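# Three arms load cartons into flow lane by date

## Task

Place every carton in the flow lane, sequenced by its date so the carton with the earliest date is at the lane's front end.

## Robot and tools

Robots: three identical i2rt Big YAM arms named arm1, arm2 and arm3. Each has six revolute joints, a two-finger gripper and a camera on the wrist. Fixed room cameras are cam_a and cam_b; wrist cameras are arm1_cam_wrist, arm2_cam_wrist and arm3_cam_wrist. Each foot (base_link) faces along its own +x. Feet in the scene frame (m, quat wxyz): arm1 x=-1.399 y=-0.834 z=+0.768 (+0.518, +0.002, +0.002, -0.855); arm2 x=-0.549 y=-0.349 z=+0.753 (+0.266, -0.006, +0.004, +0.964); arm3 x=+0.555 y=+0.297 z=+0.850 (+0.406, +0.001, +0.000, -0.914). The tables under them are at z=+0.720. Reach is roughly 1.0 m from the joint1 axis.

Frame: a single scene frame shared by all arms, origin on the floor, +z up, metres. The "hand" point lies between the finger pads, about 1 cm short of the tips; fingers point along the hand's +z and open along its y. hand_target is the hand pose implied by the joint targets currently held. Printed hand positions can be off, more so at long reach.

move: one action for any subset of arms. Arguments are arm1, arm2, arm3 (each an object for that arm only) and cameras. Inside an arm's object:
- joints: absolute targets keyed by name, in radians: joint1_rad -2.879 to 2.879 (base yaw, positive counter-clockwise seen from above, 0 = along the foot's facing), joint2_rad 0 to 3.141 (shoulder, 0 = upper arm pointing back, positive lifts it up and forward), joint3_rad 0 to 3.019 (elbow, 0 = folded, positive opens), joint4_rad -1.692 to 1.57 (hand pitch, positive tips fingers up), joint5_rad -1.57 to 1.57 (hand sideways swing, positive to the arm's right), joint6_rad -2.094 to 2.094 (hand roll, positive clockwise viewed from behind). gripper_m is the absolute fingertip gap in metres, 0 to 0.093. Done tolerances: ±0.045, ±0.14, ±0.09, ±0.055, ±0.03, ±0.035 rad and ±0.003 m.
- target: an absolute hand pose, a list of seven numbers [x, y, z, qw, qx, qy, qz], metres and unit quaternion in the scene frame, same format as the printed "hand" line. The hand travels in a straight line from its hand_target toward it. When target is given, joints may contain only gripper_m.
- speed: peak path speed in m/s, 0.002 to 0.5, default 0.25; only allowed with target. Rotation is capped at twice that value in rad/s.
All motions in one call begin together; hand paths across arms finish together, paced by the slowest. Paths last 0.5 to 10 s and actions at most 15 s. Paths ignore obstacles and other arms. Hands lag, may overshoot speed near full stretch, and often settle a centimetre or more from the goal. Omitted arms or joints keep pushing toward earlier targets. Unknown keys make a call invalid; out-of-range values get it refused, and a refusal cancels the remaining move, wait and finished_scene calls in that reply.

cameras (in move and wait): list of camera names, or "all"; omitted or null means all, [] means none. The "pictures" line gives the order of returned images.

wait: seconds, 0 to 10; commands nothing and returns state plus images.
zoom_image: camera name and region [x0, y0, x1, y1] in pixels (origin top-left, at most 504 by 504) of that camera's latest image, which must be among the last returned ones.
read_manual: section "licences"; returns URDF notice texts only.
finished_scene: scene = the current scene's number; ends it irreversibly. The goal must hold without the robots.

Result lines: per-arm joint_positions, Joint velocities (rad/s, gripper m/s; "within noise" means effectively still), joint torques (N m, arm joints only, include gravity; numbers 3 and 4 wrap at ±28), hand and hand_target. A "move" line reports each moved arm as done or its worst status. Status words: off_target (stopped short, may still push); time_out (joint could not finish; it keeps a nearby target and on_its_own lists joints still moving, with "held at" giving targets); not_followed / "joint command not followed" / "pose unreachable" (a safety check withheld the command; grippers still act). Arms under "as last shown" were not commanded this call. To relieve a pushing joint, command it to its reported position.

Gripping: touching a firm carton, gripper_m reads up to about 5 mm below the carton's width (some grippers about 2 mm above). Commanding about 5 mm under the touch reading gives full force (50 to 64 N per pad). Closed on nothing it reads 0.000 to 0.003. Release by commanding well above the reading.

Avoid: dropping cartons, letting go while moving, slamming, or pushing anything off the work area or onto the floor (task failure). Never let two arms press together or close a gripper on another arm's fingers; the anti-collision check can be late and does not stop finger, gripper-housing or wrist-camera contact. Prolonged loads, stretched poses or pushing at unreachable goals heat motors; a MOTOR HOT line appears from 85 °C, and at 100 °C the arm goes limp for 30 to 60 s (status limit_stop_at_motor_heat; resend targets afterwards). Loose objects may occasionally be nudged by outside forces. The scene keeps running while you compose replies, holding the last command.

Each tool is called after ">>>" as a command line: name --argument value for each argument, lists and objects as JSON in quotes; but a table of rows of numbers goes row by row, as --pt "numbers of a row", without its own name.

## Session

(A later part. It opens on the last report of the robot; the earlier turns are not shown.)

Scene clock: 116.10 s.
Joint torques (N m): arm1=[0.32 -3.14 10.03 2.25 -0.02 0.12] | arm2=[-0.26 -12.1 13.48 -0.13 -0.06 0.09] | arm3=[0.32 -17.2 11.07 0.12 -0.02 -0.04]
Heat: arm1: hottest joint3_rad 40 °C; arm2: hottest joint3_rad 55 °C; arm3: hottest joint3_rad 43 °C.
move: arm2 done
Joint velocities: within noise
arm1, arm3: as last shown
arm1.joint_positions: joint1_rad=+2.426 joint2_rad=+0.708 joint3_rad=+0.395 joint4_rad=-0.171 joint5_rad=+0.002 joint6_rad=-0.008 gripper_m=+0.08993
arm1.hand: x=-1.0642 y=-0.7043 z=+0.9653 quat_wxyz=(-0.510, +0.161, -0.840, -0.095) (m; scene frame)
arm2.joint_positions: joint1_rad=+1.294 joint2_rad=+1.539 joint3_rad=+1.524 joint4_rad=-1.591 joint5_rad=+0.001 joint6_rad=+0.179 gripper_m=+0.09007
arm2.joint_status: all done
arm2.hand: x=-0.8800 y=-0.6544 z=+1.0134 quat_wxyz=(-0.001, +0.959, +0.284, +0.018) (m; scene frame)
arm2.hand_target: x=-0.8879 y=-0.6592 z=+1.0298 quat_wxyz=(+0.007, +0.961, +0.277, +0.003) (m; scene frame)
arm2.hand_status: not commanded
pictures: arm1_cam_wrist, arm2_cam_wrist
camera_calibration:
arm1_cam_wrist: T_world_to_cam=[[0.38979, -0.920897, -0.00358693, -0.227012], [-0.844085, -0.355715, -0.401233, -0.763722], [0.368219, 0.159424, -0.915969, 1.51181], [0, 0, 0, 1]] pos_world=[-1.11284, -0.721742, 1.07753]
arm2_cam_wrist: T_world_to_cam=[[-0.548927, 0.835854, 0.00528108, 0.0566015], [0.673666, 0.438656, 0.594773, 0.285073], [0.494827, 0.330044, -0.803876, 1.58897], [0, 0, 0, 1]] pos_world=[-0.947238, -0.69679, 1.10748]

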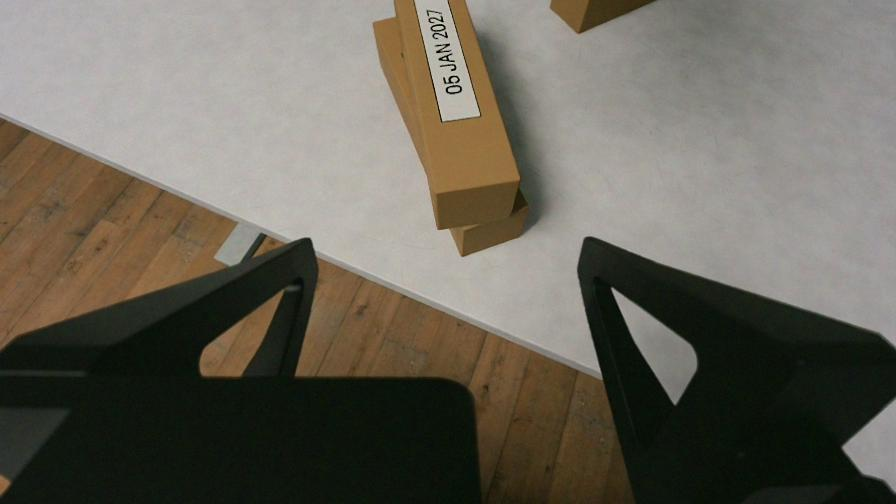

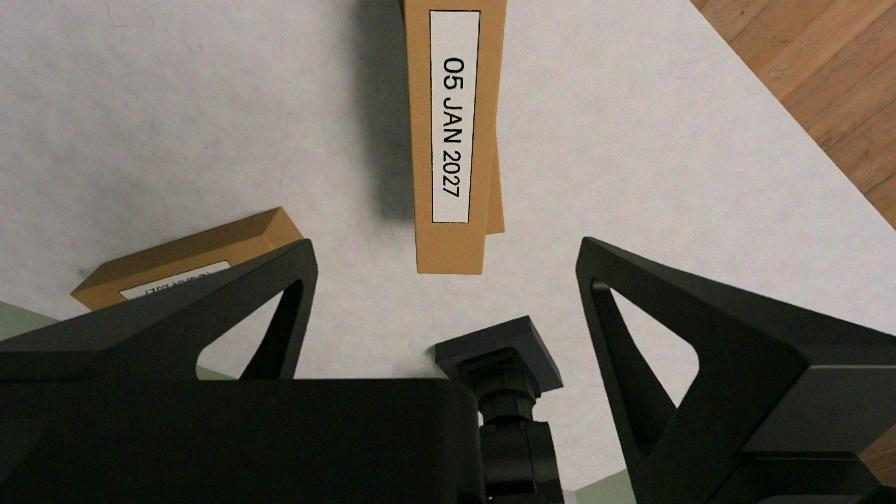

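>>> move --arm2 '{"target":[-0.8697,-0.6447,0.875,0,0.9603,0.279,0],"speed":0.25}' --cameras '["arm2_cam_wrist"]'

>>> move --arm2 '{"target":[-0.8697,-0.6447,0.804,0,0.9603,0.279,0],"speed":0.1}' --cameras '["arm2_cam_wrist"]'

Scene clock: 125.90 s.
Joint torques (N m): arm1=[0.32 -3.08 10.02 2.25 -0.02 0.12] | arm2=[0.09 -10.58 8.31 0.95 0.07 0.09] | arm3=[0.38 -17.03 11.12 0.16 -0.01 -0.03]
Heat: arm1: hottest joint3_rad 40 °C; arm2: hottest joint3_rad 56 °C; arm3: hottest joint3_rad 43 °C.
move: arm2 off_target
Joint velocities: within noise
arm1, arm3: as last shown
arm2.joint_positions: joint1_rad=+1.294 joint2_rad=+1.539 joint3_rad=+1.184 joint4_rad=-1.199 joint5_rad=+0.013 joint6_rad=+0.179 gripper_m=+0.09007
arm2.joint_status: not commanded
arm2.hand: x=-0.8722 y=-0.6468 z=+0.8859 quat_wxyz=(+0.005, +0.959, +0.284, -0.008) (m; scene frame)
arm2.hand_target: x=-0.8696 y=-0.6446 z=+0.8753 quat_wxyz=(+0.000, +0.960, +0.279, +0.000) (m; scene frame)
arm2.hand_status: off_target (0.011 m and 1.2 deg from the pose sent, 0.139 m and 2.2 deg at the start)
pictures: arm2_cam_wrist
camera_calibration:
arm2_cam_wrist: T_world_to_cam=[[-0.547691, 0.83664, 0.00825564, 0.0541362], [0.700601, 0.453196, 0.551155, 0.423989], [0.457377, 0.307646, -0.834362, 1.46002], [0, 0, 0, 1]] pos_world=[-0.935176, -0.686612, 0.984055]

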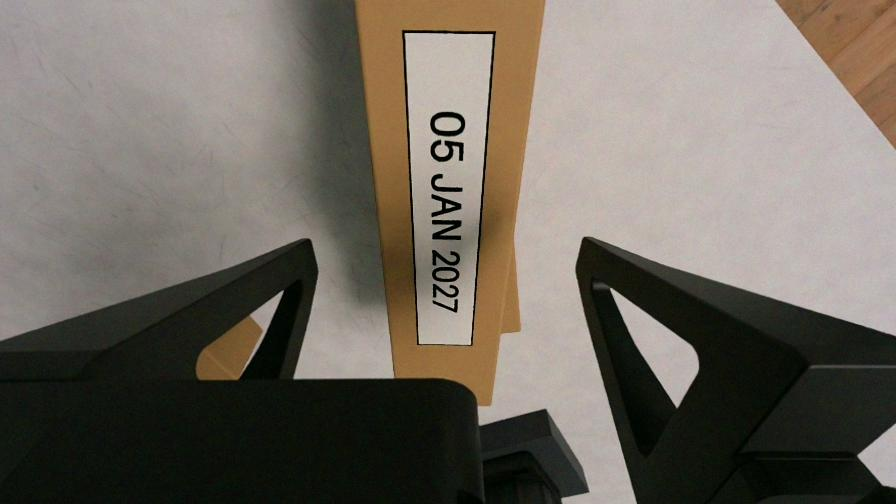

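Scene clock: 127.33 s.
Joint torques (N m): arm1=[0.26 -3.14 10.03 2.24 -0.02 0.12] | arm2=[-0.09 -11.11 7.42 0.85 0.07 0.06] | arm3=[0.38 -17.32 11.04 0.16 -0.03 -0.04]
Heat: arm1: hottest joint3_rad 40 °C; arm2: hottest joint3_rad 56 °C; arm3: hottest joint3_rad 43 °C.
move: arm2 off_target
Joint velocities: within noise
arm1, arm3: as last shown
arm2.joint_positions: joint1_rad=+1.294 joint2_rad=+1.624 joint3_rad=+1.082 joint4_rad=-1.010 joint5_rad=+0.013 joint6_rad=+0.179 gripper_m=+0.09007
arm2.joint_status: not commanded
arm2.hand: x=-0.8729 y=-0.6489 z=+0.8158 quat_wxyz=(+0.005, +0.959, +0.284, -0.009) (m; scene frame)
arm2.hand_target: x=-0.8694 y=-0.6445 z=+0.8042 quat_wxyz=(+0.000, +0.960, +0.279, +0.000) (m; scene frame)
arm2.hand_status: off_target (0.013 m and 1.3 deg from the pose sent, 0.082 m and 1.2 deg at the start)
pictures: arm2_cam_wrist
camera_calibration:
arm2_cam_wrist: T_world_to_cam=[[-0.547657, 0.836667, 0.00781101, 0.0565405], [0.701687, 0.454178, 0.54896, 0.467357], [0.455749, 0.306122, -0.835812, 1.40122], [0, 0, 0, 1]] pos_world=[-0.935578, -0.688514, 0.914154]

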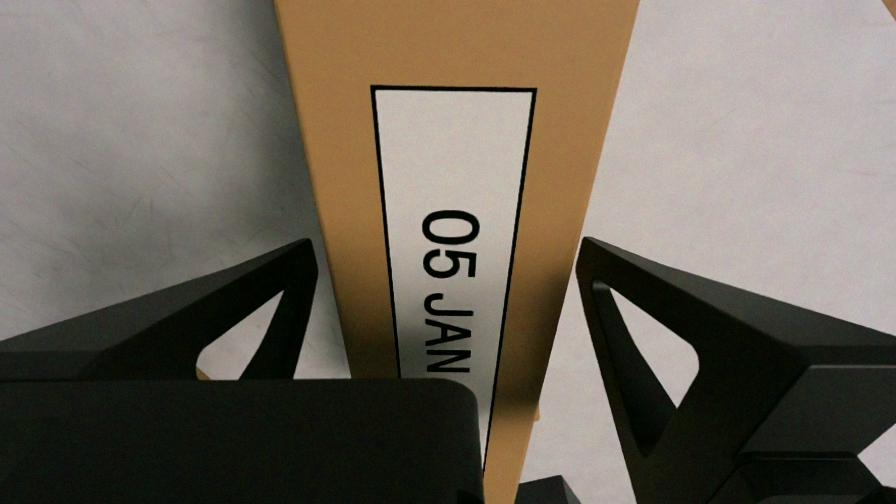

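>>> move --arm2 '{"joints":{"gripper_m":0.053}}' --cameras '[]'

>>> move --arm2 '{"target":[-0.8697,-0.6447,0.95,0,0.9603,0.279,0],"speed":0.2}' --cameras '["arm2_cam_wrist"]'

>>> move --arm2 '{"joints":{"joint1_rad":0.9,"joint2_rad":1.4,"joint3_rad":1.22,"joint4_rad":-1.39,"joint5_rad":0,"joint6_rad":0}}' --cameras '["arm1_cam_wrist"]'

Scene clock: 133.53 s.
Joint torques (N m): arm1=[0.26 -3.08 10.03 2.24 -0.02 0.12] | arm2=[-0.03 -10.87 7.42 0.8 0.03 0.06] | arm3=[0.44 -17.2 11.1 0.13 -0.02 -0.03]
Heat: arm1: hottest joint3_rad 40 °C; arm2: hottest joint3_rad 55 °C; arm3: hottest joint3_rad 43 °C.
move: arm2 off_target
Joint velocities: within noise
arm1, arm3: as last shown
arm2.joint_positions: joint1_rad=+1.294 joint2_rad=+1.624 joint3_rad=+1.082 joint4_rad=-1.009 joint5_rad=+0.014 joint6_rad=+0.180 gripper_m=+0.06069
arm2.joint_status: gripper_m off_target (ended at +0.06072, target +0.05300)
arm2.hand: x=-0.8730 y=-0.6488 z=+0.8158 quat_wxyz=(+0.005, +0.959, +0.283, -0.009) (m; scene frame)
arm2.hand_target: x=-0.8694 y=-0.6445 z=+0.8042 quat_wxyz=(+0.000, +0.960, +0.279, +0.000) (m; scene frame)
arm2.hand_status: not commanded
pictures: none
No camera images: "cameras" was empty.

Scene clock: 135.17 s.
Joint torques (N m): arm1=[0.21 -3.08 10.03 2.25 -0.02 0.12] | arm2=[0.21 -11.63 15.47 -0.31 0.01 0.1] | arm3=[0.44 -17.38 11.03 0.14 -0.02 -0.03]
Heat: arm1: hottest joint3_rad 40 °C; arm2: hottest joint3_rad 55 °C; arm3: hottest joint3_rad 43 °C.
move: arm2 off_target
Joint velocities: within noise
arm1, arm3: as last shown
arm2.joint_positions: joint1_rad=+1.294 joint2_rad=+1.493 joint3_rad=+1.227 joint4_rad=-1.373 joint5_rad=+0.014 joint6_rad=+0.181 gripper_m=+0.06069
arm2.joint_status: not commanded
arm2.hand: x=-0.8523 y=-0.6272 z=+0.9211 quat_wxyz=(-0.015, +0.958, +0.283, +0.030) (m; scene frame)
arm2.hand_target: x=-0.8681 y=-0.6433 z=+0.9501 quat_wxyz=(+0.000, +0.960, +0.279, +0.000) (m; scene frame)
arm2.hand_status: off_target (0.038 m and 3.9 deg from the pose sent, 0.134 m and 1.3 deg at the start)
pictures: arm2_cam_wrist
camera_calibration:
arm2_cam_wrist: T_world_to_cam=[[-0.548509, 0.835805, 0.0238256, 0.0328138], [0.664762, 0.418621, 0.618747, 0.267203], [0.507178, 0.355226, -0.785229, 1.50124], [0, 0, 0, 1]] pos_world=[-0.921026, -0.672564, 1.01271]

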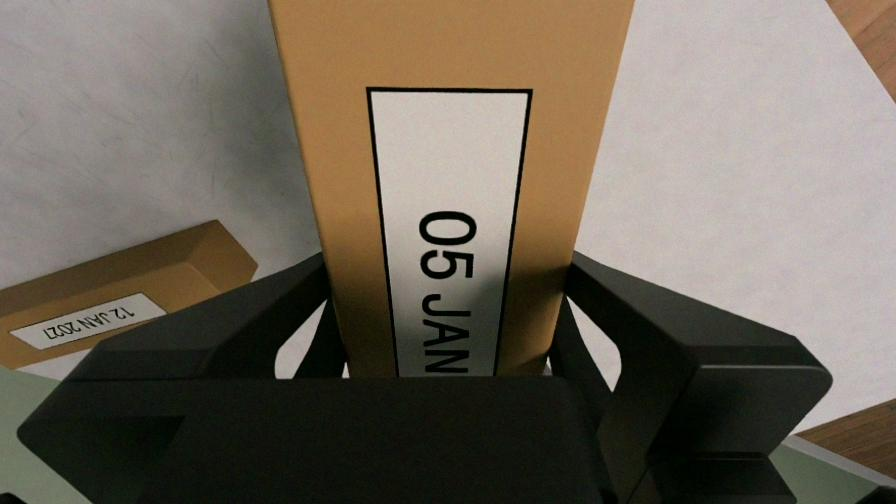

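Scene clock: 136.37 s.
Joint torques (N m): arm1=[0.26 -3.08 10.03 2.25 -0.02 0.12] | arm2=[0.32 -11.05 9.46 -0.16 -0.1 -0.09] | arm3=[0.32 -17.14 11.04 0.16 -0.02 -0.03]
Heat: arm1: hottest joint3_rad 40 °C; arm2: hottest joint3_rad 55 °C; arm3: hottest joint3_rad 43 °C.
move: arm2 done
Joint velocities: within noise
arm1, arm3: as last shown
arm2.joint_positions: joint1_rad=+0.895 joint2_rad=+1.411 joint3_rad=+1.224 joint4_rad=-1.379 joint5_rad=+0.001 joint6_rad=+0.011 gripper_m=+0.06069
arm2.joint_status: all done
arm2.hand: x=-0.9306 y=-0.4872 z=+0.9497 quat_wxyz=(+0.006, +0.985, +0.171, +0.001) (m; scene frame)
arm2.hand_target: x=-0.9253 y=-0.4876 z=+0.9522 quat_wxyz=(+0.007, +0.984, +0.179, +0.003) (m; scene frame)
arm2.hand_status: not commanded
pictures: arm1_cam_wrist
camera_calibration:
arm1_cam_wrist: T_world_to_cam=[[0.38979, -0.920897, -0.00358693, -0.227012], [-0.844085, -0.355715, -0.401233, -0.763722], [0.368219, 0.159424, -0.915969, 1.51181], [0, 0, 0, 1]] pos_world=[-1.11284, -0.721742, 1.07753]

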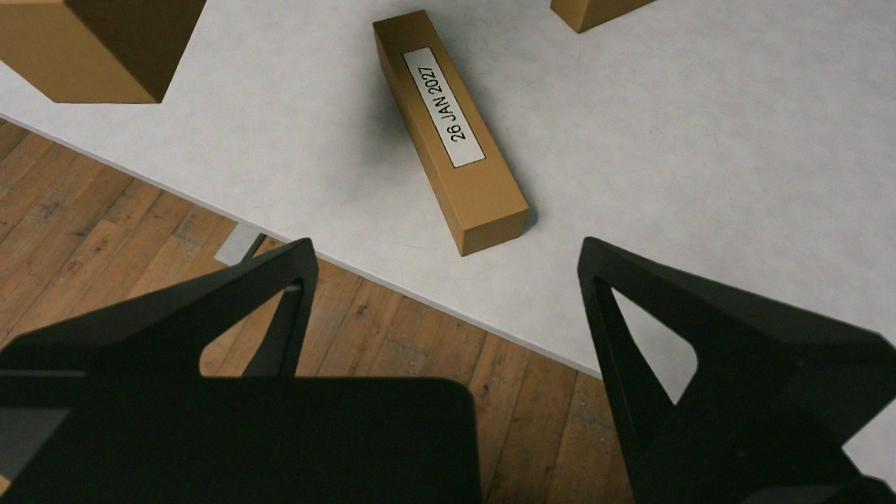

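>>> move --arm2 '{"joints":{"joint1_rad":-2.044,"joint2_rad":1.521,"joint3_rad":1.392,"joint4_rad":-1.407,"joint5_rad":0,"joint6_rad":0}}' --arm1 '{"joints":{"joint1_rad":2.3,"joint2_rad":0.45,"joint3_rad":1.5,"joint4_rad":-1.4,"joint5_rad":0,"joint6_rad":0}}' --cameras '[]'

>>> move --arm2 '{"target":[0.0386,0.0109,0.80,0,0.271,-0.963,0],"speed":0.25}' --cameras '["arm2_cam_wrist"]'

>>> move --arm2 '{"target":[0.0386,0.0109,0.758,0,0.271,-0.963,0],"speed":0.05}' --cameras '["arm2_cam_wrist"]'

Scene clock: 145.90 s.
Joint torques (N m): arm1=[-0.5 5.6 9.28 1.22 0.02 0.11] | arm2=[0.03 -14.45 13.67 -0.25 -0.08 -0.11] | arm3=[0.44 -17.32 11.07 0.1 -0.02 -0.03]
Heat: arm1: hottest joint3_rad 41 °C; arm2: hottest joint3_rad 55 °C; arm3: hottest joint3_rad 43 °C.
move: arm1 done; arm2 done
Joint velocities: within noise
arm1.joint_positions: joint1_rad=+2.315 joint2_rad=+0.444 joint3_rad=+1.463 joint4_rad=-1.391 joint5_rad=+0.001 joint6_rad=-0.007 gripper_m=+0.08993
arm1.joint_status: all done
arm1.hand: x=-1.2659 y=-0.8017 z=+1.3583 quat_wxyz=(-0.561, +0.110, -0.817, -0.074) (m; scene frame)
arm1.hand_target: x=-1.2724 y=-0.8054 z=+1.3714 quat_wxyz=(-0.570, +0.100, -0.812, -0.073) (m; scene frame)
arm1.hand_status: not commanded
arm2.joint_positions: joint1_rad=-2.047 joint2_rad=+1.546 joint3_rad=+1.341 joint4_rad=-1.396 joint5_rad=+0.001 joint6_rad=+0.009 gripper_m=+0.06067
arm2.joint_status: all done
arm2.hand: x=-0.1703 y=-0.1120 z=+0.9411 quat_wxyz=(+0.012, +0.270, -0.963, +0.012) (m; scene frame)
arm2.hand_target: x=-0.1618 y=-0.1042 z=+0.9712 quat_wxyz=(-0.020, +0.276, -0.961, +0.002) (m; scene frame)
arm2.hand_status: not commanded
arm3: as last shown
pictures: none
No camera images: "cameras" was empty.

Scene clock: 148.07 s.
Joint torques (N m): arm1=[-0.5 5.6 9.31 1.21 0.02 0.11] | arm2=[-0.62 -20.42 15.21 -0.35 -0.09 -0.11] | arm3=[0.38 -17.14 11.11 0.13 -0.02 -0.02]
Heat: arm1: hottest joint3_rad 41 °C; arm2: hottest joint3_rad 56 °C; arm3: hottest joint3_rad 43 °C.
move: arm2 off_target
Joint velocities: within noise
arm1: as last shown
arm2.joint_positions: joint1_rad=-2.049 joint2_rad=+2.247 joint3_rad=+1.959 joint4_rad=-1.328 joint5_rad=-0.013 joint6_rad=+0.008 gripper_m=+0.06067
arm2.joint_status: not commanded
arm2.hand: x=+0.0176 y=+0.0028 z=+0.7837 quat_wxyz=(+0.021, +0.269, -0.963, +0.007) (m; scene frame)
arm2.hand_target: x=+0.0372 y=+0.0100 z=+0.8005 quat_wxyz=(-0.001, +0.271, -0.963, +0.000) (m; scene frame)
arm2.hand_status: off_target (0.028 m and 2.5 deg from the pose sent, 0.280 m and 1.9 deg at the start)
arm3.joint_positions: joint1_rad=+0.247 joint2_rad=+1.529 joint3_rad=+1.570 joint4_rad=-1.593 joint5_rad=+0.002 joint6_rad=-0.041 gripper_m=+0.09009
arm3.joint_status: not commanded
arm3.hand: x=+0.3378 y=-0.1088 z=+1.1309 quat_wxyz=(-0.004, -0.846, -0.533, +0.007) (m; scene frame)
arm3.hand_target: x=+0.3394 y=-0.1092 z=+1.1260 quat_wxyz=(+0.000, -0.843, -0.538, -0.001) (m; scene frame)
arm3.hand_status: not commanded
pictures: arm2_cam_wrist
camera_calibration:
arm2_cam_wrist: T_world_to_cam=[[0.522364, -0.852587, 0.0151892, -0.0206547], [-0.68637, -0.409822, 0.600785, -0.449609], [-0.505997, -0.324254, -0.799267, 0.759143], [0, 0, 0, 1]] pos_world=[0.086315, 0.0442851, 0.87719]

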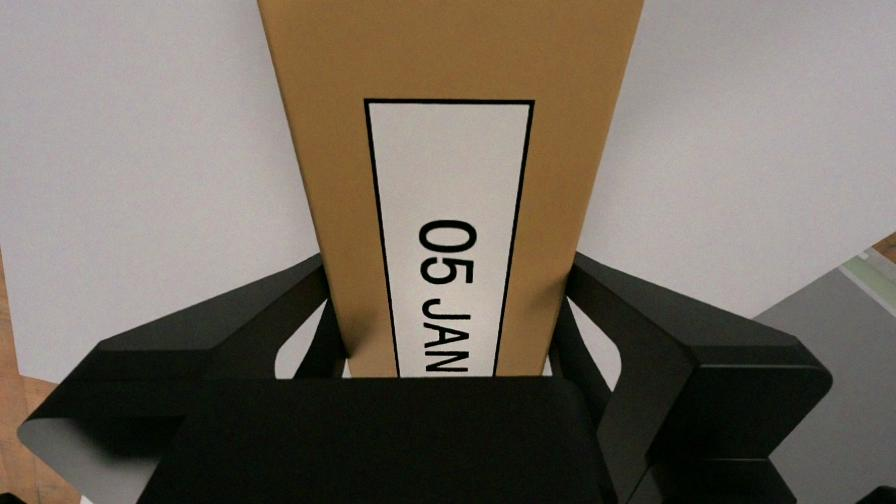

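Scene clock: 149.43 s.
Joint torques (N m): arm1=[-0.56 5.54 9.31 1.21 0.03 0.11] | arm2=[-0.67 -18.2 11.44 1.84 -0.1 -0.11] | arm3=[0.32 -17.08 11.02 0.13 -0.01 -0.03]
Heat: arm1: hottest joint3_rad 41 °C; arm2: hottest joint3_rad 56 °C; arm3: hottest joint3_rad 43 °C.
move: arm2 off_target
Joint velocities: within noise
arm1, arm3: as last shown
arm2.joint_positions: joint1_rad=-2.049 joint2_rad=+2.249 joint3_rad=+1.959 joint4_rad=-1.294 joint5_rad=-0.013 joint6_rad=+0.008 gripper_m=+0.06067
arm2.joint_status: not commanded
arm2.hand: x=+0.0246 y=+0.0072 z=+0.7817 quat_wxyz=(+0.005, +0.269, -0.963, +0.002) (m; scene frame)
arm2.hand_target: x=+0.0372 y=+0.0101 z=+0.7585 quat_wxyz=(+0.000, +0.271, -0.963, +0.000) (m; scene frame)
arm2.hand_status: off_target (0.028 m and 0.7 deg from the pose sent, 0.034 m and 2.5 deg at the start)
pictures: arm2_cam_wrist
camera_calibration:
arm2_cam_wrist: T_world_to_cam=[[0.522399, -0.852575, 0.0146881, -0.0201371], [-0.702035, -0.420254, 0.574921, -0.421098], [-0.48399, -0.310649, -0.818077, 0.776552], [0, 0, 0, 1]] pos_world=[0.0907375, 0.047099, 0.877673]

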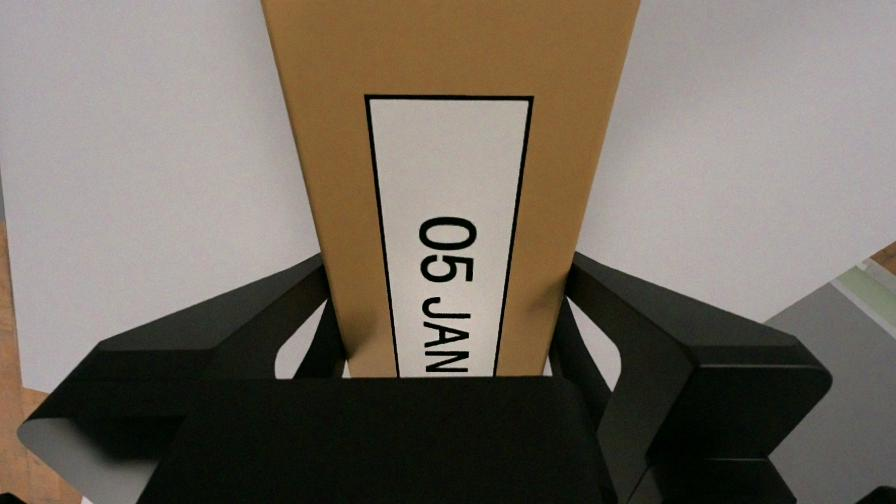

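>>> move --arm2 '{"target":[0.027,0.0088,0.783,0,0.271,-0.963,0],"joints":{"gripper_m":0.09},"speed":0.02}' --cameras '[]'

>>> move --arm2 '{"target":[-0.16,-0.105,0.97,0,0.271,-0.963,0],"speed":0.3}' --cameras '[]'

>>> move --arm2 '{"joints":{"joint1_rad":2.183,"joint2_rad":1.54,"joint3_rad":1.569,"joint4_rad":-1.6,"joint5_rad":0,"joint6_rad":-0.829}}' --arm3 '{"joints":{"joint1_rad":-0.352,"joint2_rad":1.54,"joint3_rad":1.569,"joint4_rad":-1.6,"joint5_rad":0,"joint6_rad":-0.066}}' --cameras '["arm2_cam_wrist","arm3_cam_wrist"]'

>>> move --arm3 '{"target":[0.003,0.006,0.81,0,0.9625,0.2714,0],"speed":0.3}' --cameras '["arm3_cam_wrist"]'

Scene clock: 157.27 s.
Joint torques (N m): arm1=[-0.44 5.54 9.29 1.21 0.02 0.1] | arm2=[-0.26 -22.53 9.63 -0.08 -0.1 -0.05] | arm3=[0.26 -17.14 11.14 0.13 -0.01 -0.03]
Heat: arm1: hottest joint3_rad 42 °C; arm2: hottest joint3_rad 56 °C; arm3: hottest joint3_rad 43 °C.
move: arm2 done
Joint velocities: within noise
arm1, arm3: as last shown
arm2.joint_positions: joint1_rad=-2.049 joint2_rad=+2.249 joint3_rad=+1.959 joint4_rad=-1.276 joint5_rad=-0.013 joint6_rad=+0.008 gripper_m=+0.08994
arm2.joint_status: all done
arm2.hand: x=+0.0283 y=+0.0095 z=+0.7817 quat_wxyz=(-0.003, +0.269, -0.963, +0.000) (m; scene frame)
arm2.hand_target: x=+0.0269 y=+0.0088 z=+0.7829 quat_wxyz=(+0.000, +0.271, -0.963, +0.000) (m; scene frame)
arm2.hand_status: done (0.002 m and 0.4 deg from the pose sent, 0.003 m and 0.7 deg at the start)
pictures: none
No camera images: "cameras" was empty.

Scene clock: 159.17 s.
Joint torques (N m): arm1=[-0.56 5.54 9.31 1.21 0.02 0.11] | arm2=[-0.44 -10.99 8.59 0.02 -0.1 -0.08] | arm3=[0.38 -17.14 11.06 0.14 -0.04 -0.02]
Heat: arm1: hottest joint3_rad 42 °C; arm2: hottest joint3_rad 56 °C; arm3: hottest joint3_rad 43 °C.
move: arm2 off_target
Joint velocities: within noise
arm1, arm3: as last shown
arm2.joint_positions: joint1_rad=-2.049 joint2_rad=+1.536 joint3_rad=+1.438 joint4_rad=-1.437 joint5_rad=-0.013 joint6_rad=+0.008 gripper_m=+0.08994
arm2.joint_status: not commanded
arm2.hand: x=-0.1556 y=-0.1005 z=+0.9825 quat_wxyz=(-0.019, +0.269, -0.963, -0.004) (m; scene frame)
arm2.hand_target: x=-0.1601 y=-0.1050 z=+0.9704 quat_wxyz=(+0.000, +0.271, -0.963, +0.000) (m; scene frame)
arm2.hand_status: off_target (0.014 m and 2.2 deg from the pose sent, 0.290 m and 0.4 deg at the start)
pictures: none
No camera images: "cameras" was empty.

Scene clock: 161.97 s.
Joint torques (N m): arm1=[-0.5 5.6 9.29 1.21 0.03 0.11] | arm2=[0.03 -12.75 13.11 -0.21 -0.06 -0.11] | arm3=[0.09 -17.26 11.11 0.16 0.03 -0.04]
Heat: arm1: hottest joint3_rad 42 °C; arm2: hottest joint3_rad 57 °C; arm3: hottest joint3_rad 43 °C.
move: arm2 done; arm3 done
Joint velocities: within noise
arm1: as last shown
arm2.joint_positions: joint1_rad=+2.182 joint2_rad=+1.545 joint3_rad=+1.528 joint4_rad=-1.591 joint5_rad=-0.001 joint6_rad=-0.819 gripper_m=+0.09004
arm2.joint_status: all done
arm2.hand: x=-0.5189 y=-0.7975 z=+1.0174 quat_wxyz=(-0.001, +0.334, +0.943, +0.013) (m; scene frame)
arm2.hand_target: x=-0.5182 y=-0.8045 z=+1.0349 quat_wxyz=(+0.006, +0.328, +0.945, -0.004) (m; scene frame)
arm2.hand_status: not commanded
arm3.joint_positions: joint1_rad=-0.350 joint2_rad=+1.529 joint3_rad=+1.570 joint4_rad=-1.593 joint5_rad=+0.000 joint6_rad=-0.058 gripper_m=+0.09009
arm3.joint_status: all done
arm3.hand: x=+0.1470 y=+0.0828 z=+1.1305 quat_wxyz=(-0.002, -0.963, -0.269, +0.008) (m; scene frame)
arm3.hand_target: x=+0.1469 y=+0.0836 z=+1.1256 quat_wxyz=(+0.000, -0.962, -0.272, -0.001) (m; scene frame)
arm3.hand_status: not commanded
pictures: arm2_cam_wrist, arm3_cam_wrist
camera_calibration:
arm2_cam_wrist: T_world_to_cam=[[-0.625138, -0.780422, -0.0119563, -0.936539], [-0.64368, 0.506819, 0.57342, -0.505205], [-0.44145, 0.366163, -0.819174, 1.01927], [0, 0, 0, 1]] pos_world=[-0.460699, -0.848068, 1.11346]
arm3_cam_wrist: T_world_to_cam=[[-0.504423, 0.863453, -0.00264613, 0.00658846], [0.701051, 0.411334, 0.582522, -0.793789], [0.504069, 0.291982, -0.81281, 0.943622], [0, 0, 0, 1]] pos_world=[0.0841589, 0.0453023, 1.2294]

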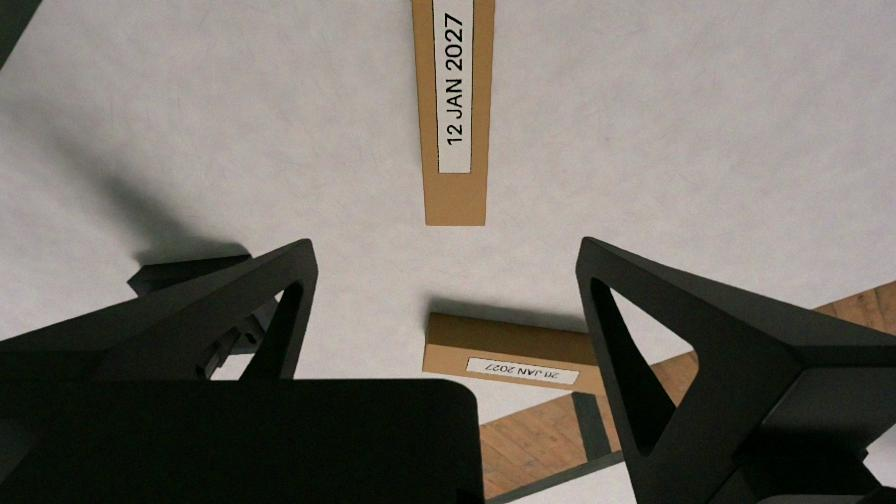

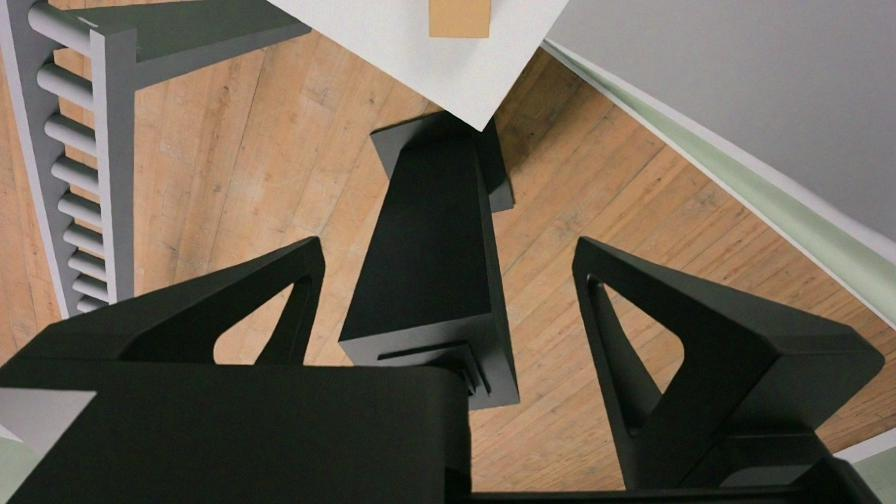

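Scene clock: 164.17 s.
Joint torques (N m): arm1=[-0.5 5.6 9.31 1.21 0.02 0.11] | arm2=[0.03 -12.75 13.09 -0.16 -0.05 -0.12] | arm3=[0.09 -25.82 12.62 0.54 0.05 0.01]
Heat: arm1: hottest joint3_rad 42 °C; arm2: hottest joint3_rad 57 °C; arm3: hottest joint3_rad 43 °C.
move: arm3 off_target
Joint velocities: within noise
arm1, arm2: as last shown
arm2.joint_positions: joint1_rad=+2.182 joint2_rad=+1.545 joint3_rad=+1.528 joint4_rad=-1.592 joint5_rad=-0.001 joint6_rad=-0.819 gripper_m=+0.09004
arm2.hand: x=-0.5189 y=-0.7974 z=+1.0174 quat_wxyz=(-0.001, +0.334, +0.943, +0.014) (m; scene frame)
arm3.joint_positions: joint1_rad=-0.350 joint2_rad=+2.160 joint3_rad=+1.609 joint4_rad=-1.039 joint5_rad=+0.000 joint6_rad=-0.058 gripper_m=+0.09009
arm3.joint_status: not commanded
arm3.hand: x=+0.0156 y=+0.0130 z=+0.8107 quat_wxyz=(+0.002, -0.963, -0.269, -0.010) (m; scene frame)
arm3.hand_target: x=+0.0035 y=+0.0061 z=+0.8101 quat_wxyz=(+0.000, -0.962, -0.271, +0.000) (m; scene frame)
arm3.hand_status: off_target (0.014 m and 1.2 deg from the pose sent, 0.360 m and 1.0 deg at the start)
pictures: arm3_cam_wrist
camera_calibration:
arm3_cam_wrist: T_world_to_cam=[[-0.504309, 0.863513, -0.00422499, 0.000928915], [0.681494, 0.401002, 0.612179, -0.510311], [0.530318, 0.305848, -0.790708, 0.751796], [0, 0, 0, 1]] pos_world=[-0.0504486, -0.0261017, 0.906856]

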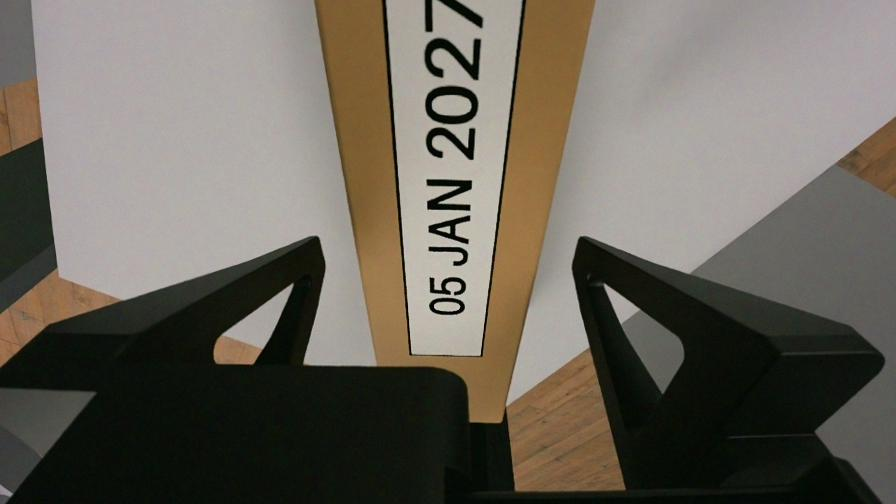

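>>> move --arm3 '{"target":[0.001,0.005,0.766,0,0.9625,0.2714,0],"speed":0.08}' --arm2 '{"target":[-0.5138,-0.802,0.80,0,0.3223,0.9466,0],"speed":0.25}' --cameras '["arm2_cam_wrist","arm3_cam_wrist"]'

>>> move --arm3 '{"joints":{"gripper_m":0.053}}' --cameras '[]'

>>> move --arm3 '{"target":[0.175,0.1,0.955,0,0.9636,0.2672,0],"speed":0.3}' --cameras '["arm3_cam_wrist"]'

Scene clock: 175.50 s.
Joint torques (N m): arm1=[-0.56 5.6 9.31 1.2 0.03 0.11] | arm2=[0.56 -12.63 7.73 0.73 -0.02 -0.12] | arm3=[0.03 -24.82 11.64 0.66 0.06 0.02]
Heat: arm1: hottest joint3_rad 42 °C; arm2: hottest joint3_rad 59 °C; arm3: hottest joint3_rad 43 °C.
move: arm2 done; arm3 off_target
Joint velocities: within noise
arm1: as last shown
arm2.joint_positions: joint1_rad=+2.183 joint2_rad=+1.690 joint3_rad=+1.130 joint4_rad=-1.012 joint5_rad=+0.006 joint6_rad=-0.821 gripper_m=+0.09004
arm2.joint_status: not commanded
arm2.hand: x=-0.5172 y=-0.8050 z=+0.8084 quat_wxyz=(+0.003, +0.332, +0.943, -0.005) (m; scene frame)
arm2.hand_target: x=-0.5139 y=-0.8018 z=+0.8001 quat_wxyz=(+0.000, +0.322, +0.947, +0.000) (m; scene frame)
arm2.hand_status: done (0.010 m and 1.3 deg from the pose sent, 0.218 m and 2.1 deg at the start)
arm3.joint_positions: joint1_rad=-0.350 joint2_rad=+2.217 joint3_rad=+1.609 joint4_rad=-0.967 joint5_rad=+0.000 joint6_rad=-0.058 gripper_m=+0.09009
arm3.joint_status: not commanded
arm3.hand: x=+0.0095 y=+0.0097 z=+0.7769 quat_wxyz=(+0.000, -0.963, -0.269, -0.003) (m; scene frame)
arm3.hand_target: x=+0.0016 y=+0.0052 z=+0.7661 quat_wxyz=(+0.000, -0.962, -0.271, +0.000) (m; scene frame)
arm3.hand_status: off_target (0.015 m and 0.5 deg from the pose sent, 0.048 m and 1.2 deg at the start)
pictures: arm2_cam_wrist, arm3_cam_wrist
camera_calibration:
arm2_cam_wrist: T_world_to_cam=[[-0.621986, -0.782776, 0.0198659, -0.969826], [-0.642927, 0.525017, 0.557675, -0.352679], [-0.446965, 0.334094, -0.829822, 0.831526], [0, 0, 0, 1]] pos_world=[-0.458303, -0.851802, 0.905965]
arm3_cam_wrist: T_world_to_cam=[[-0.504292, 0.863526, -0.00361139, 0.000029909], [0.689306, 0.405061, 0.600652, -0.475276], [0.520142, 0.300415, -0.799502, 0.736282], [0, 0, 0, 1]] pos_world=[-0.0553454, -0.0287001, 0.874135]

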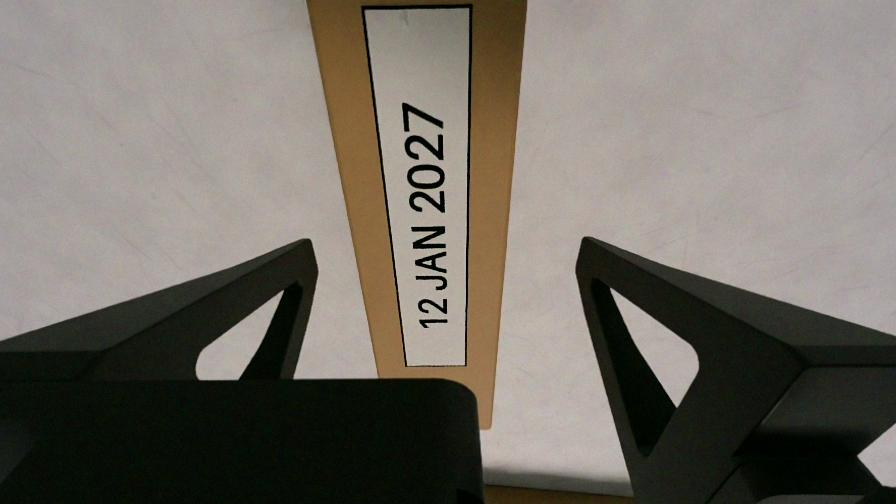

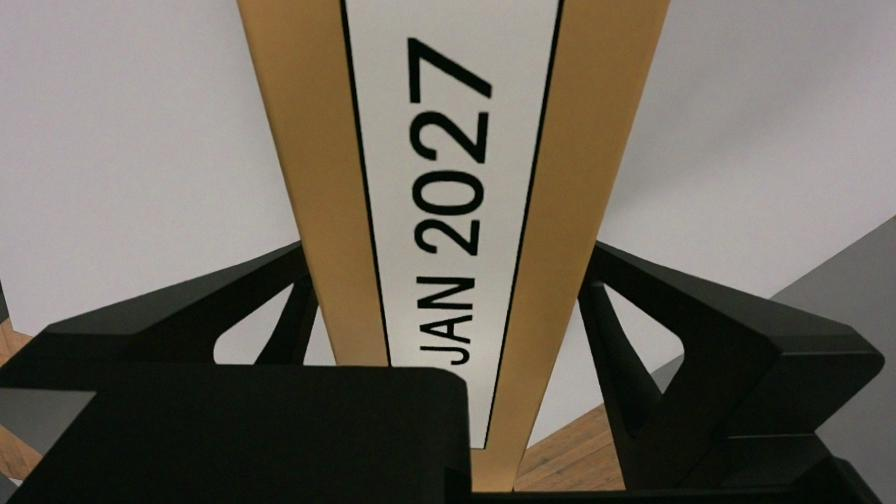

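Scene clock: 176.13 s.
Joint torques (N m): arm1=[-0.56 5.6 9.28 1.22 0.02 0.11] | arm2=[0.5 -12.1 7.72 0.75 -0.02 -0.12] | arm3=[0.09 -25 11.62 0.73 0.06 -0.01]
Heat: arm1: hottest joint3_rad 42 °C; arm2: hottest joint3_rad 58 °C; arm3: hottest joint3_rad 43 °C.
move: arm3 off_target
Joint velocities: within noise
arm1.joint_positions: joint1_rad=+2.315 joint2_rad=+0.444 joint3_rad=+1.463 joint4_rad=-1.391 joint5_rad=+0.001 joint6_rad=-0.007 gripper_m=+0.08993
arm1.joint_status: not commanded
arm1.hand: x=-1.2659 y=-0.8017 z=+1.3583 quat_wxyz=(-0.561, +0.110, -0.817, -0.074) (m; scene frame)
arm1.hand_target: x=-1.2724 y=-0.8054 z=+1.3714 quat_wxyz=(-0.570, +0.100, -0.812, -0.073) (m; scene frame)
arm1.hand_status: not commanded
arm2: as last shown
arm3.joint_positions: joint1_rad=-0.350 joint2_rad=+2.217 joint3_rad=+1.609 joint4_rad=-0.967 joint5_rad=+0.000 joint6_rad=-0.058 gripper_m=+0.05848
arm3.joint_status: gripper_m off_target (ended at +0.05850, target +0.05300)
arm3.hand: x=+0.0095 y=+0.0097 z=+0.7769 quat_wxyz=(+0.000, -0.963, -0.269, -0.003) (m; scene frame)
arm3.hand_target: x=+0.0016 y=+0.0052 z=+0.7661 quat_wxyz=(+0.000, -0.962, -0.271, +0.000) (m; scene frame)
arm3.hand_status: not commanded
pictures: none
No camera images: "cameras" was empty.

Scene clock: 177.90 s.
Joint torques (N m): arm1=[-0.56 5.6 9.33 1.21 0.03 0.11] | arm2=[0.56 -12.1 7.71 0.75 -0.02 -0.12] | arm3=[-0.26 -18.55 11.06 0.06 0.07 0.05]
Heat: arm1: hottest joint3_rad 42 °C; arm2: hottest joint3_rad 58 °C; arm3: hottest joint3_rad 43 °C.
move: arm3 off_target
Joint velocities: within noise
arm1, arm2: as last shown
arm3.joint_positions: joint1_rad=-0.350 joint2_rad=+1.561 joint3_rad=+1.101 joint4_rad=-1.130 joint5_rad=+0.000 joint6_rad=-0.058 gripper_m=+0.05848
arm3.joint_status: not commanded
arm3.hand: x=+0.1796 y=+0.0998 z=+0.9440 quat_wxyz=(+0.002, -0.963, -0.269, -0.010) (m; scene frame)
arm3.hand_target: x=+0.1751 y=+0.1000 z=+0.9549 quat_wxyz=(+0.000, -0.964, -0.267, +0.000) (m; scene frame)
arm3.hand_status: off_target (0.012 m and 1.2 deg from the pose sent, 0.259 m and 0.4 deg at the start)
pictures: arm3_cam_wrist
camera_calibration:
arm3_cam_wrist: T_world_to_cam=[[-0.503937, 0.863728, -0.00456699, 0.00954685], [0.681595, 0.400909, 0.612127, -0.738438], [0.530542, 0.305361, -0.790746, 0.743721], [0, 0, 0, 1]] pos_world=[0.113552, 0.060698, 1.04016]

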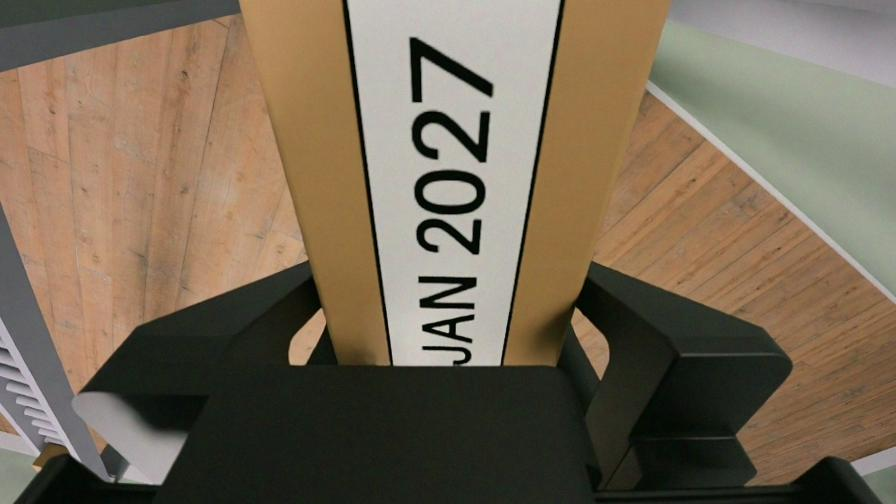

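>>> move --arm3 '{"joints":{"joint1_rad":0.59,"joint2_rad":2.063,"joint3_rad":1.874,"joint4_rad":-1.382,"joint5_rad":0,"joint6_rad":1.424}}' --arm2 '{"target":[-0.510,-0.797,0.742,0,0.3223,0.9466,0],"speed":0.1}' --cameras '["arm2_cam_wrist"]'

>>> move --arm3 '{"target":[0.455,-0.335,0.8,0,0.9996,0,-0.0297],"speed":0.2}' --cameras '["arm3_cam_wrist"]'

Scene clock: 187.70 s.
Joint torques (N m): arm1=[-0.56 5.6 9.31 1.21 0.02 0.11] | arm2=[0.73 -12.1 6.64 0.75 -0.02 -0.05] | arm3=[0.5 -30.15 14.95 -0.27 0.19 0.18]
Heat: arm1: hottest joint3_rad 42 °C; arm2: hottest joint3_rad 56 °C; arm3: hottest joint3_rad 44 °C.
move: arm2 off_target; arm3 done
Joint velocities: within noise
arm1: as last shown
arm2.joint_positions: joint1_rad=+2.190 joint2_rad=+1.770 joint3_rad=+1.064 joint4_rad=-0.857 joint5_rad=+0.007 joint6_rad=-0.822 gripper_m=+0.09004
arm2.joint_status: not commanded
arm2.hand: x=-0.5141 y=-0.8036 z=+0.7533 quat_wxyz=(+0.005, +0.329, +0.944, -0.009) (m; scene frame)
arm2.hand_target: x=-0.5101 y=-0.7968 z=+0.7423 quat_wxyz=(+0.000, +0.322, +0.947, +0.000) (m; scene frame)
arm2.hand_status: off_target (0.014 m and 1.4 deg from the pose sent, 0.067 m and 1.3 deg at the start)
arm3.joint_positions: joint1_rad=+0.585 joint2_rad=+2.085 joint3_rad=+1.825 joint4_rad=-1.372 joint5_rad=-0.002 joint6_rad=+1.414 gripper_m=+0.05848
arm3.joint_status: all done
arm3.hand: x=+0.4620 y=-0.3169 z=+0.9329 quat_wxyz=(+0.030, -1.000, -0.004, -0.007) (m; scene frame)
arm3.hand_target: x=+0.4622 y=-0.3316 z=+0.9645 quat_wxyz=(+0.000, -1.000, -0.001, -0.001) (m; scene frame)
arm3.hand_status: not commanded
pictures: arm2_cam_wrist
camera_calibration:
arm2_cam_wrist: T_world_to_cam=[[-0.617004, -0.786517, 0.0263952, -0.97105], [-0.646367, 0.525621, 0.553111, -0.318631], [-0.448905, 0.324211, -0.832689, 0.779879], [0, 0, 0, 1]] pos_world=[-0.455002, -0.849113, 0.851266]

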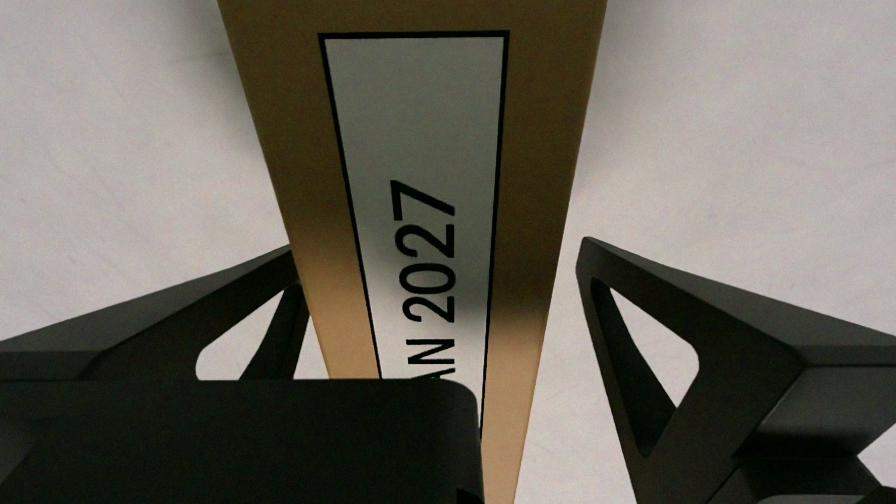

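Scene clock: 189.23 s.
Joint torques (N m): arm1=[-0.5 5.6 9.29 1.22 0.02 0.11] | arm2=[0.67 -12.1 6.63 0.76 -0.02 -0.05] | arm3=[0.62 -29.1 10.73 0.55 0.23 0.15]
Heat: arm1: hottest joint3_rad 42 °C; arm2: hottest joint3_rad 56 °C; arm3: hottest joint3_rad 44 °C.
move: arm3 off_target
Joint velocities: within noise
arm1, arm2: as last shown
arm2.hand: x=-0.5141 y=-0.8037 z=+0.7533 quat_wxyz=(+0.005, +0.329, +0.944, -0.009) (m; scene frame)
arm2.hand_target: x=-0.5101 y=-0.7969 z=+0.7423 quat_wxyz=(+0.000, +0.322, +0.947, +0.000) (m; scene frame)
arm3.joint_positions: joint1_rad=+0.587 joint2_rad=+2.237 joint3_rad=+1.687 joint4_rad=-1.042 joint5_rad=+0.059 joint6_rad=+1.424 gripper_m=+0.05848
arm3.joint_status: not commanded
arm3.hand: x=+0.4517 y=-0.3237 z=+0.7907 quat_wxyz=(+0.015, -1.000, +0.000, +0.026) (m; scene frame)
arm3.hand_target: x=+0.4551 y=-0.3347 z=+0.8001 quat_wxyz=(+0.000, -1.000, +0.000, +0.030) (m; scene frame)
arm3.hand_status: off_target (0.015 m and 1.8 deg from the pose sent, 0.134 m and 5.5 deg at the start)
pictures: arm3_cam_wrist
camera_calibration:
arm3_cam_wrist: T_world_to_cam=[[0.0160477, 0.999515, 0.0266761, 0.296094], [0.833481, -0.0281098, 0.551833, -0.820109], [0.552316, 0.0133783, -0.833528, 0.536997], [0, 0, 0, 1]] pos_world=[0.382201, -0.326188, 0.892266]

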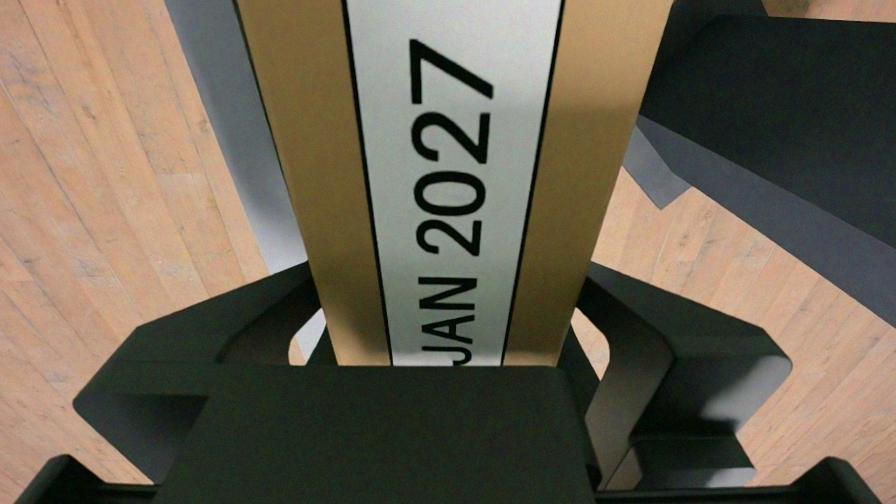

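>>> move --arm3 '{"target":[0.455,-0.344,0.799,0,0.9996,0,-0.0297],"speed":0.05}' --arm2 '{"joints":{"gripper_m":0.053}}' --cameras '["arm3_cam_wrist"]'

>>> move --arm3 '{"target":[0.455,-0.342,0.77,0,0.9996,0,-0.0297],"speed":0.04}' --arm2 '{"target":[-0.514,-0.795,0.95,0,0.3223,0.9466,0],"speed":0.2}' --cameras '["arm2_cam_wrist","arm3_cam_wrist"]'

Scene clock: 199.93 s.
Joint torques (N m): arm1=[-0.44 5.66 9.32 1.21 0.02 0.11] | arm2=[0.5 -12.04 6.68 0.75 0.03 -0.05] | arm3=[0.91 -27.34 13.89 -0.01 0.23 0.14]
Heat: arm1: hottest joint3_rad 43 °C; arm2: hottest joint3_rad 54 °C; arm3: hottest joint3_rad 44 °C.
move: arm2 off_target; arm3 off_target
Joint velocities: within noise
arm1: as last shown
arm2.joint_positions: joint1_rad=+2.192 joint2_rad=+1.770 joint3_rad=+1.063 joint4_rad=-0.857 joint5_rad=+0.005 joint6_rad=-0.822 gripper_m=+0.06058
arm2.joint_status: gripper_m off_target (ended at +0.06061, target +0.05300)
arm2.hand: x=-0.5128 y=-0.8032 z=+0.7531 quat_wxyz=(+0.005, +0.328, +0.945, -0.008) (m; scene frame)
arm2.hand_target: x=-0.5101 y=-0.7969 z=+0.7423 quat_wxyz=(+0.000, +0.322, +0.947, +0.000) (m; scene frame)
arm2.hand_status: not commanded
arm3.joint_positions: joint1_rad=+0.587 joint2_rad=+2.238 joint3_rad=+1.687 joint4_rad=-1.042 joint5_rad=+0.059 joint6_rad=+1.424 gripper_m=+0.05848
arm3.joint_status: not commanded
arm3.hand: x=+0.4517 y=-0.3236 z=+0.7905 quat_wxyz=(+0.015, -1.000, +0.000, +0.026) (m; scene frame)
arm3.hand_target: x=+0.4552 y=-0.3431 z=+0.7994 quat_wxyz=(+0.000, -1.000, +0.000, +0.030) (m; scene frame)
arm3.hand_status: off_target (0.022 m and 1.8 deg from the pose sent, 0.022 m and 1.8 deg at the start)
pictures: arm3_cam_wrist
camera_calibration:
arm3_cam_wrist: T_world_to_cam=[[0.0168574, 0.999491, 0.02708, 0.295326], [0.833469, -0.0290078, 0.551804, -0.820203], [0.552309, 0.0132684, -0.833534, 0.536718], [0, 0, 0, 1]] pos_world=[0.382202, -0.326089, 0.891967]

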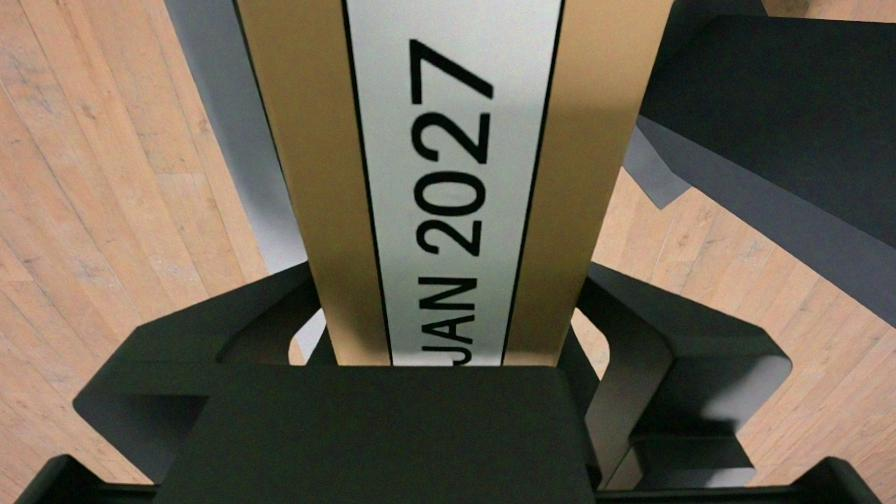

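Scene clock: 201.80 s.
Joint torques (N m): arm1=[-0.5 5.54 9.31 1.22 0.02 0.11] | arm2=[0.21 -12.1 15.2 -0.34 -0.02 -0.1] | arm3=[0.85 -24.76 12.15 0.99 -0.01 -0.03]
Heat: arm1: hottest joint3_rad 43 °C; arm2: hottest joint3_rad 54 °C; arm3: hottest joint3_rad 44 °C.
move: arm2 off_target; arm3 off_target
Joint velocities: within noise
arm1: as last shown
arm2.joint_positions: joint1_rad=+2.192 joint2_rad=+1.537 joint3_rad=+1.263 joint4_rad=-1.377 joint5_rad=+0.007 joint6_rad=-0.822 gripper_m=+0.06058
arm2.joint_status: not commanded
arm2.hand: x=-0.5171 y=-0.7708 z=+0.9209 quat_wxyz=(-0.013, +0.327, +0.944, +0.032) (m; scene frame)
arm2.hand_target: x=-0.5141 y=-0.7929 z=+0.9503 quat_wxyz=(+0.000, +0.322, +0.947, -0.001) (m; scene frame)
arm2.hand_status: off_target (0.038 m and 4.0 deg from the pose sent, 0.197 m and 1.3 deg at the start)
arm3.joint_positions: joint1_rad=+0.587 joint2_rad=+2.244 joint3_rad=+1.687 joint4_rad=-1.015 joint5_rad=+0.066 joint6_rad=+1.441 gripper_m=+0.05848
arm3.joint_status: not commanded
arm3.hand: x=+0.4497 y=-0.3289 z=+0.7865 quat_wxyz=(+0.005, -0.999, +0.009, +0.031) (m; scene frame)
arm3.hand_target: x=+0.4551 y=-0.3409 z=+0.7705 quat_wxyz=(+0.000, -1.000, +0.000, +0.030) (m; scene frame)
arm3.hand_status: off_target (0.022 m and 1.2 deg from the pose sent, 0.028 m and 1.8 deg at the start)
pictures: arm2_cam_wrist, arm3_cam_wrist
camera_calibration:
arm2_cam_wrist: T_world_to_cam=[[-0.614646, -0.787866, -0.0384341, -0.89175], [-0.643802, 0.47291, 0.60156, -0.514451], [-0.455773, 0.39449, -0.797902, 0.926134], [0, 0, 0, 1]] pos_world=[-0.457208, -0.824642, 1.01416]
arm3_cam_wrist: T_world_to_cam=[[0.0340973, 0.9994, 0.00605848, 0.309532], [0.838527, -0.031906, 0.543925, -0.813534], [0.543792, -0.0134662, -0.839112, 0.534032], [0, 0, 0, 1]] pos_world=[0.381214, -0.328112, 0.888739]

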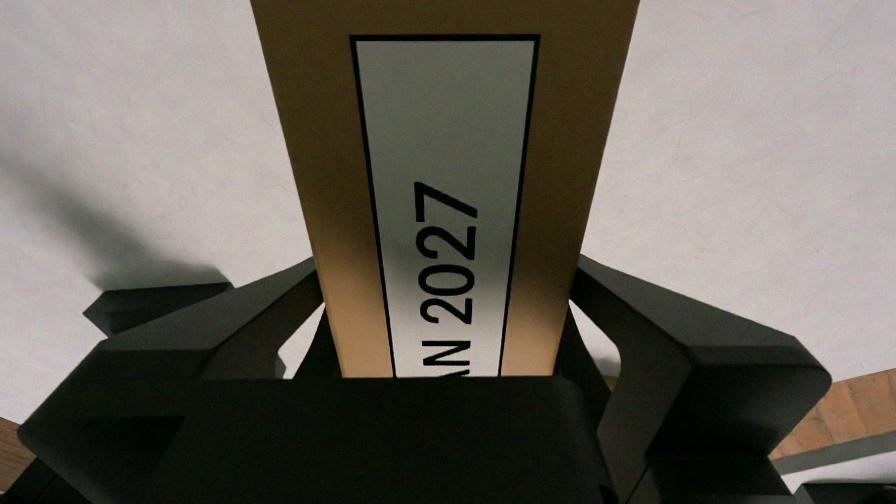

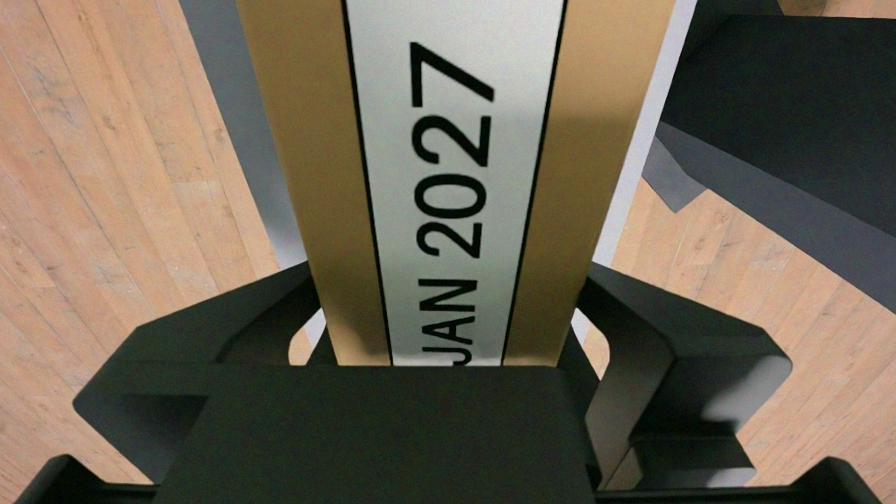

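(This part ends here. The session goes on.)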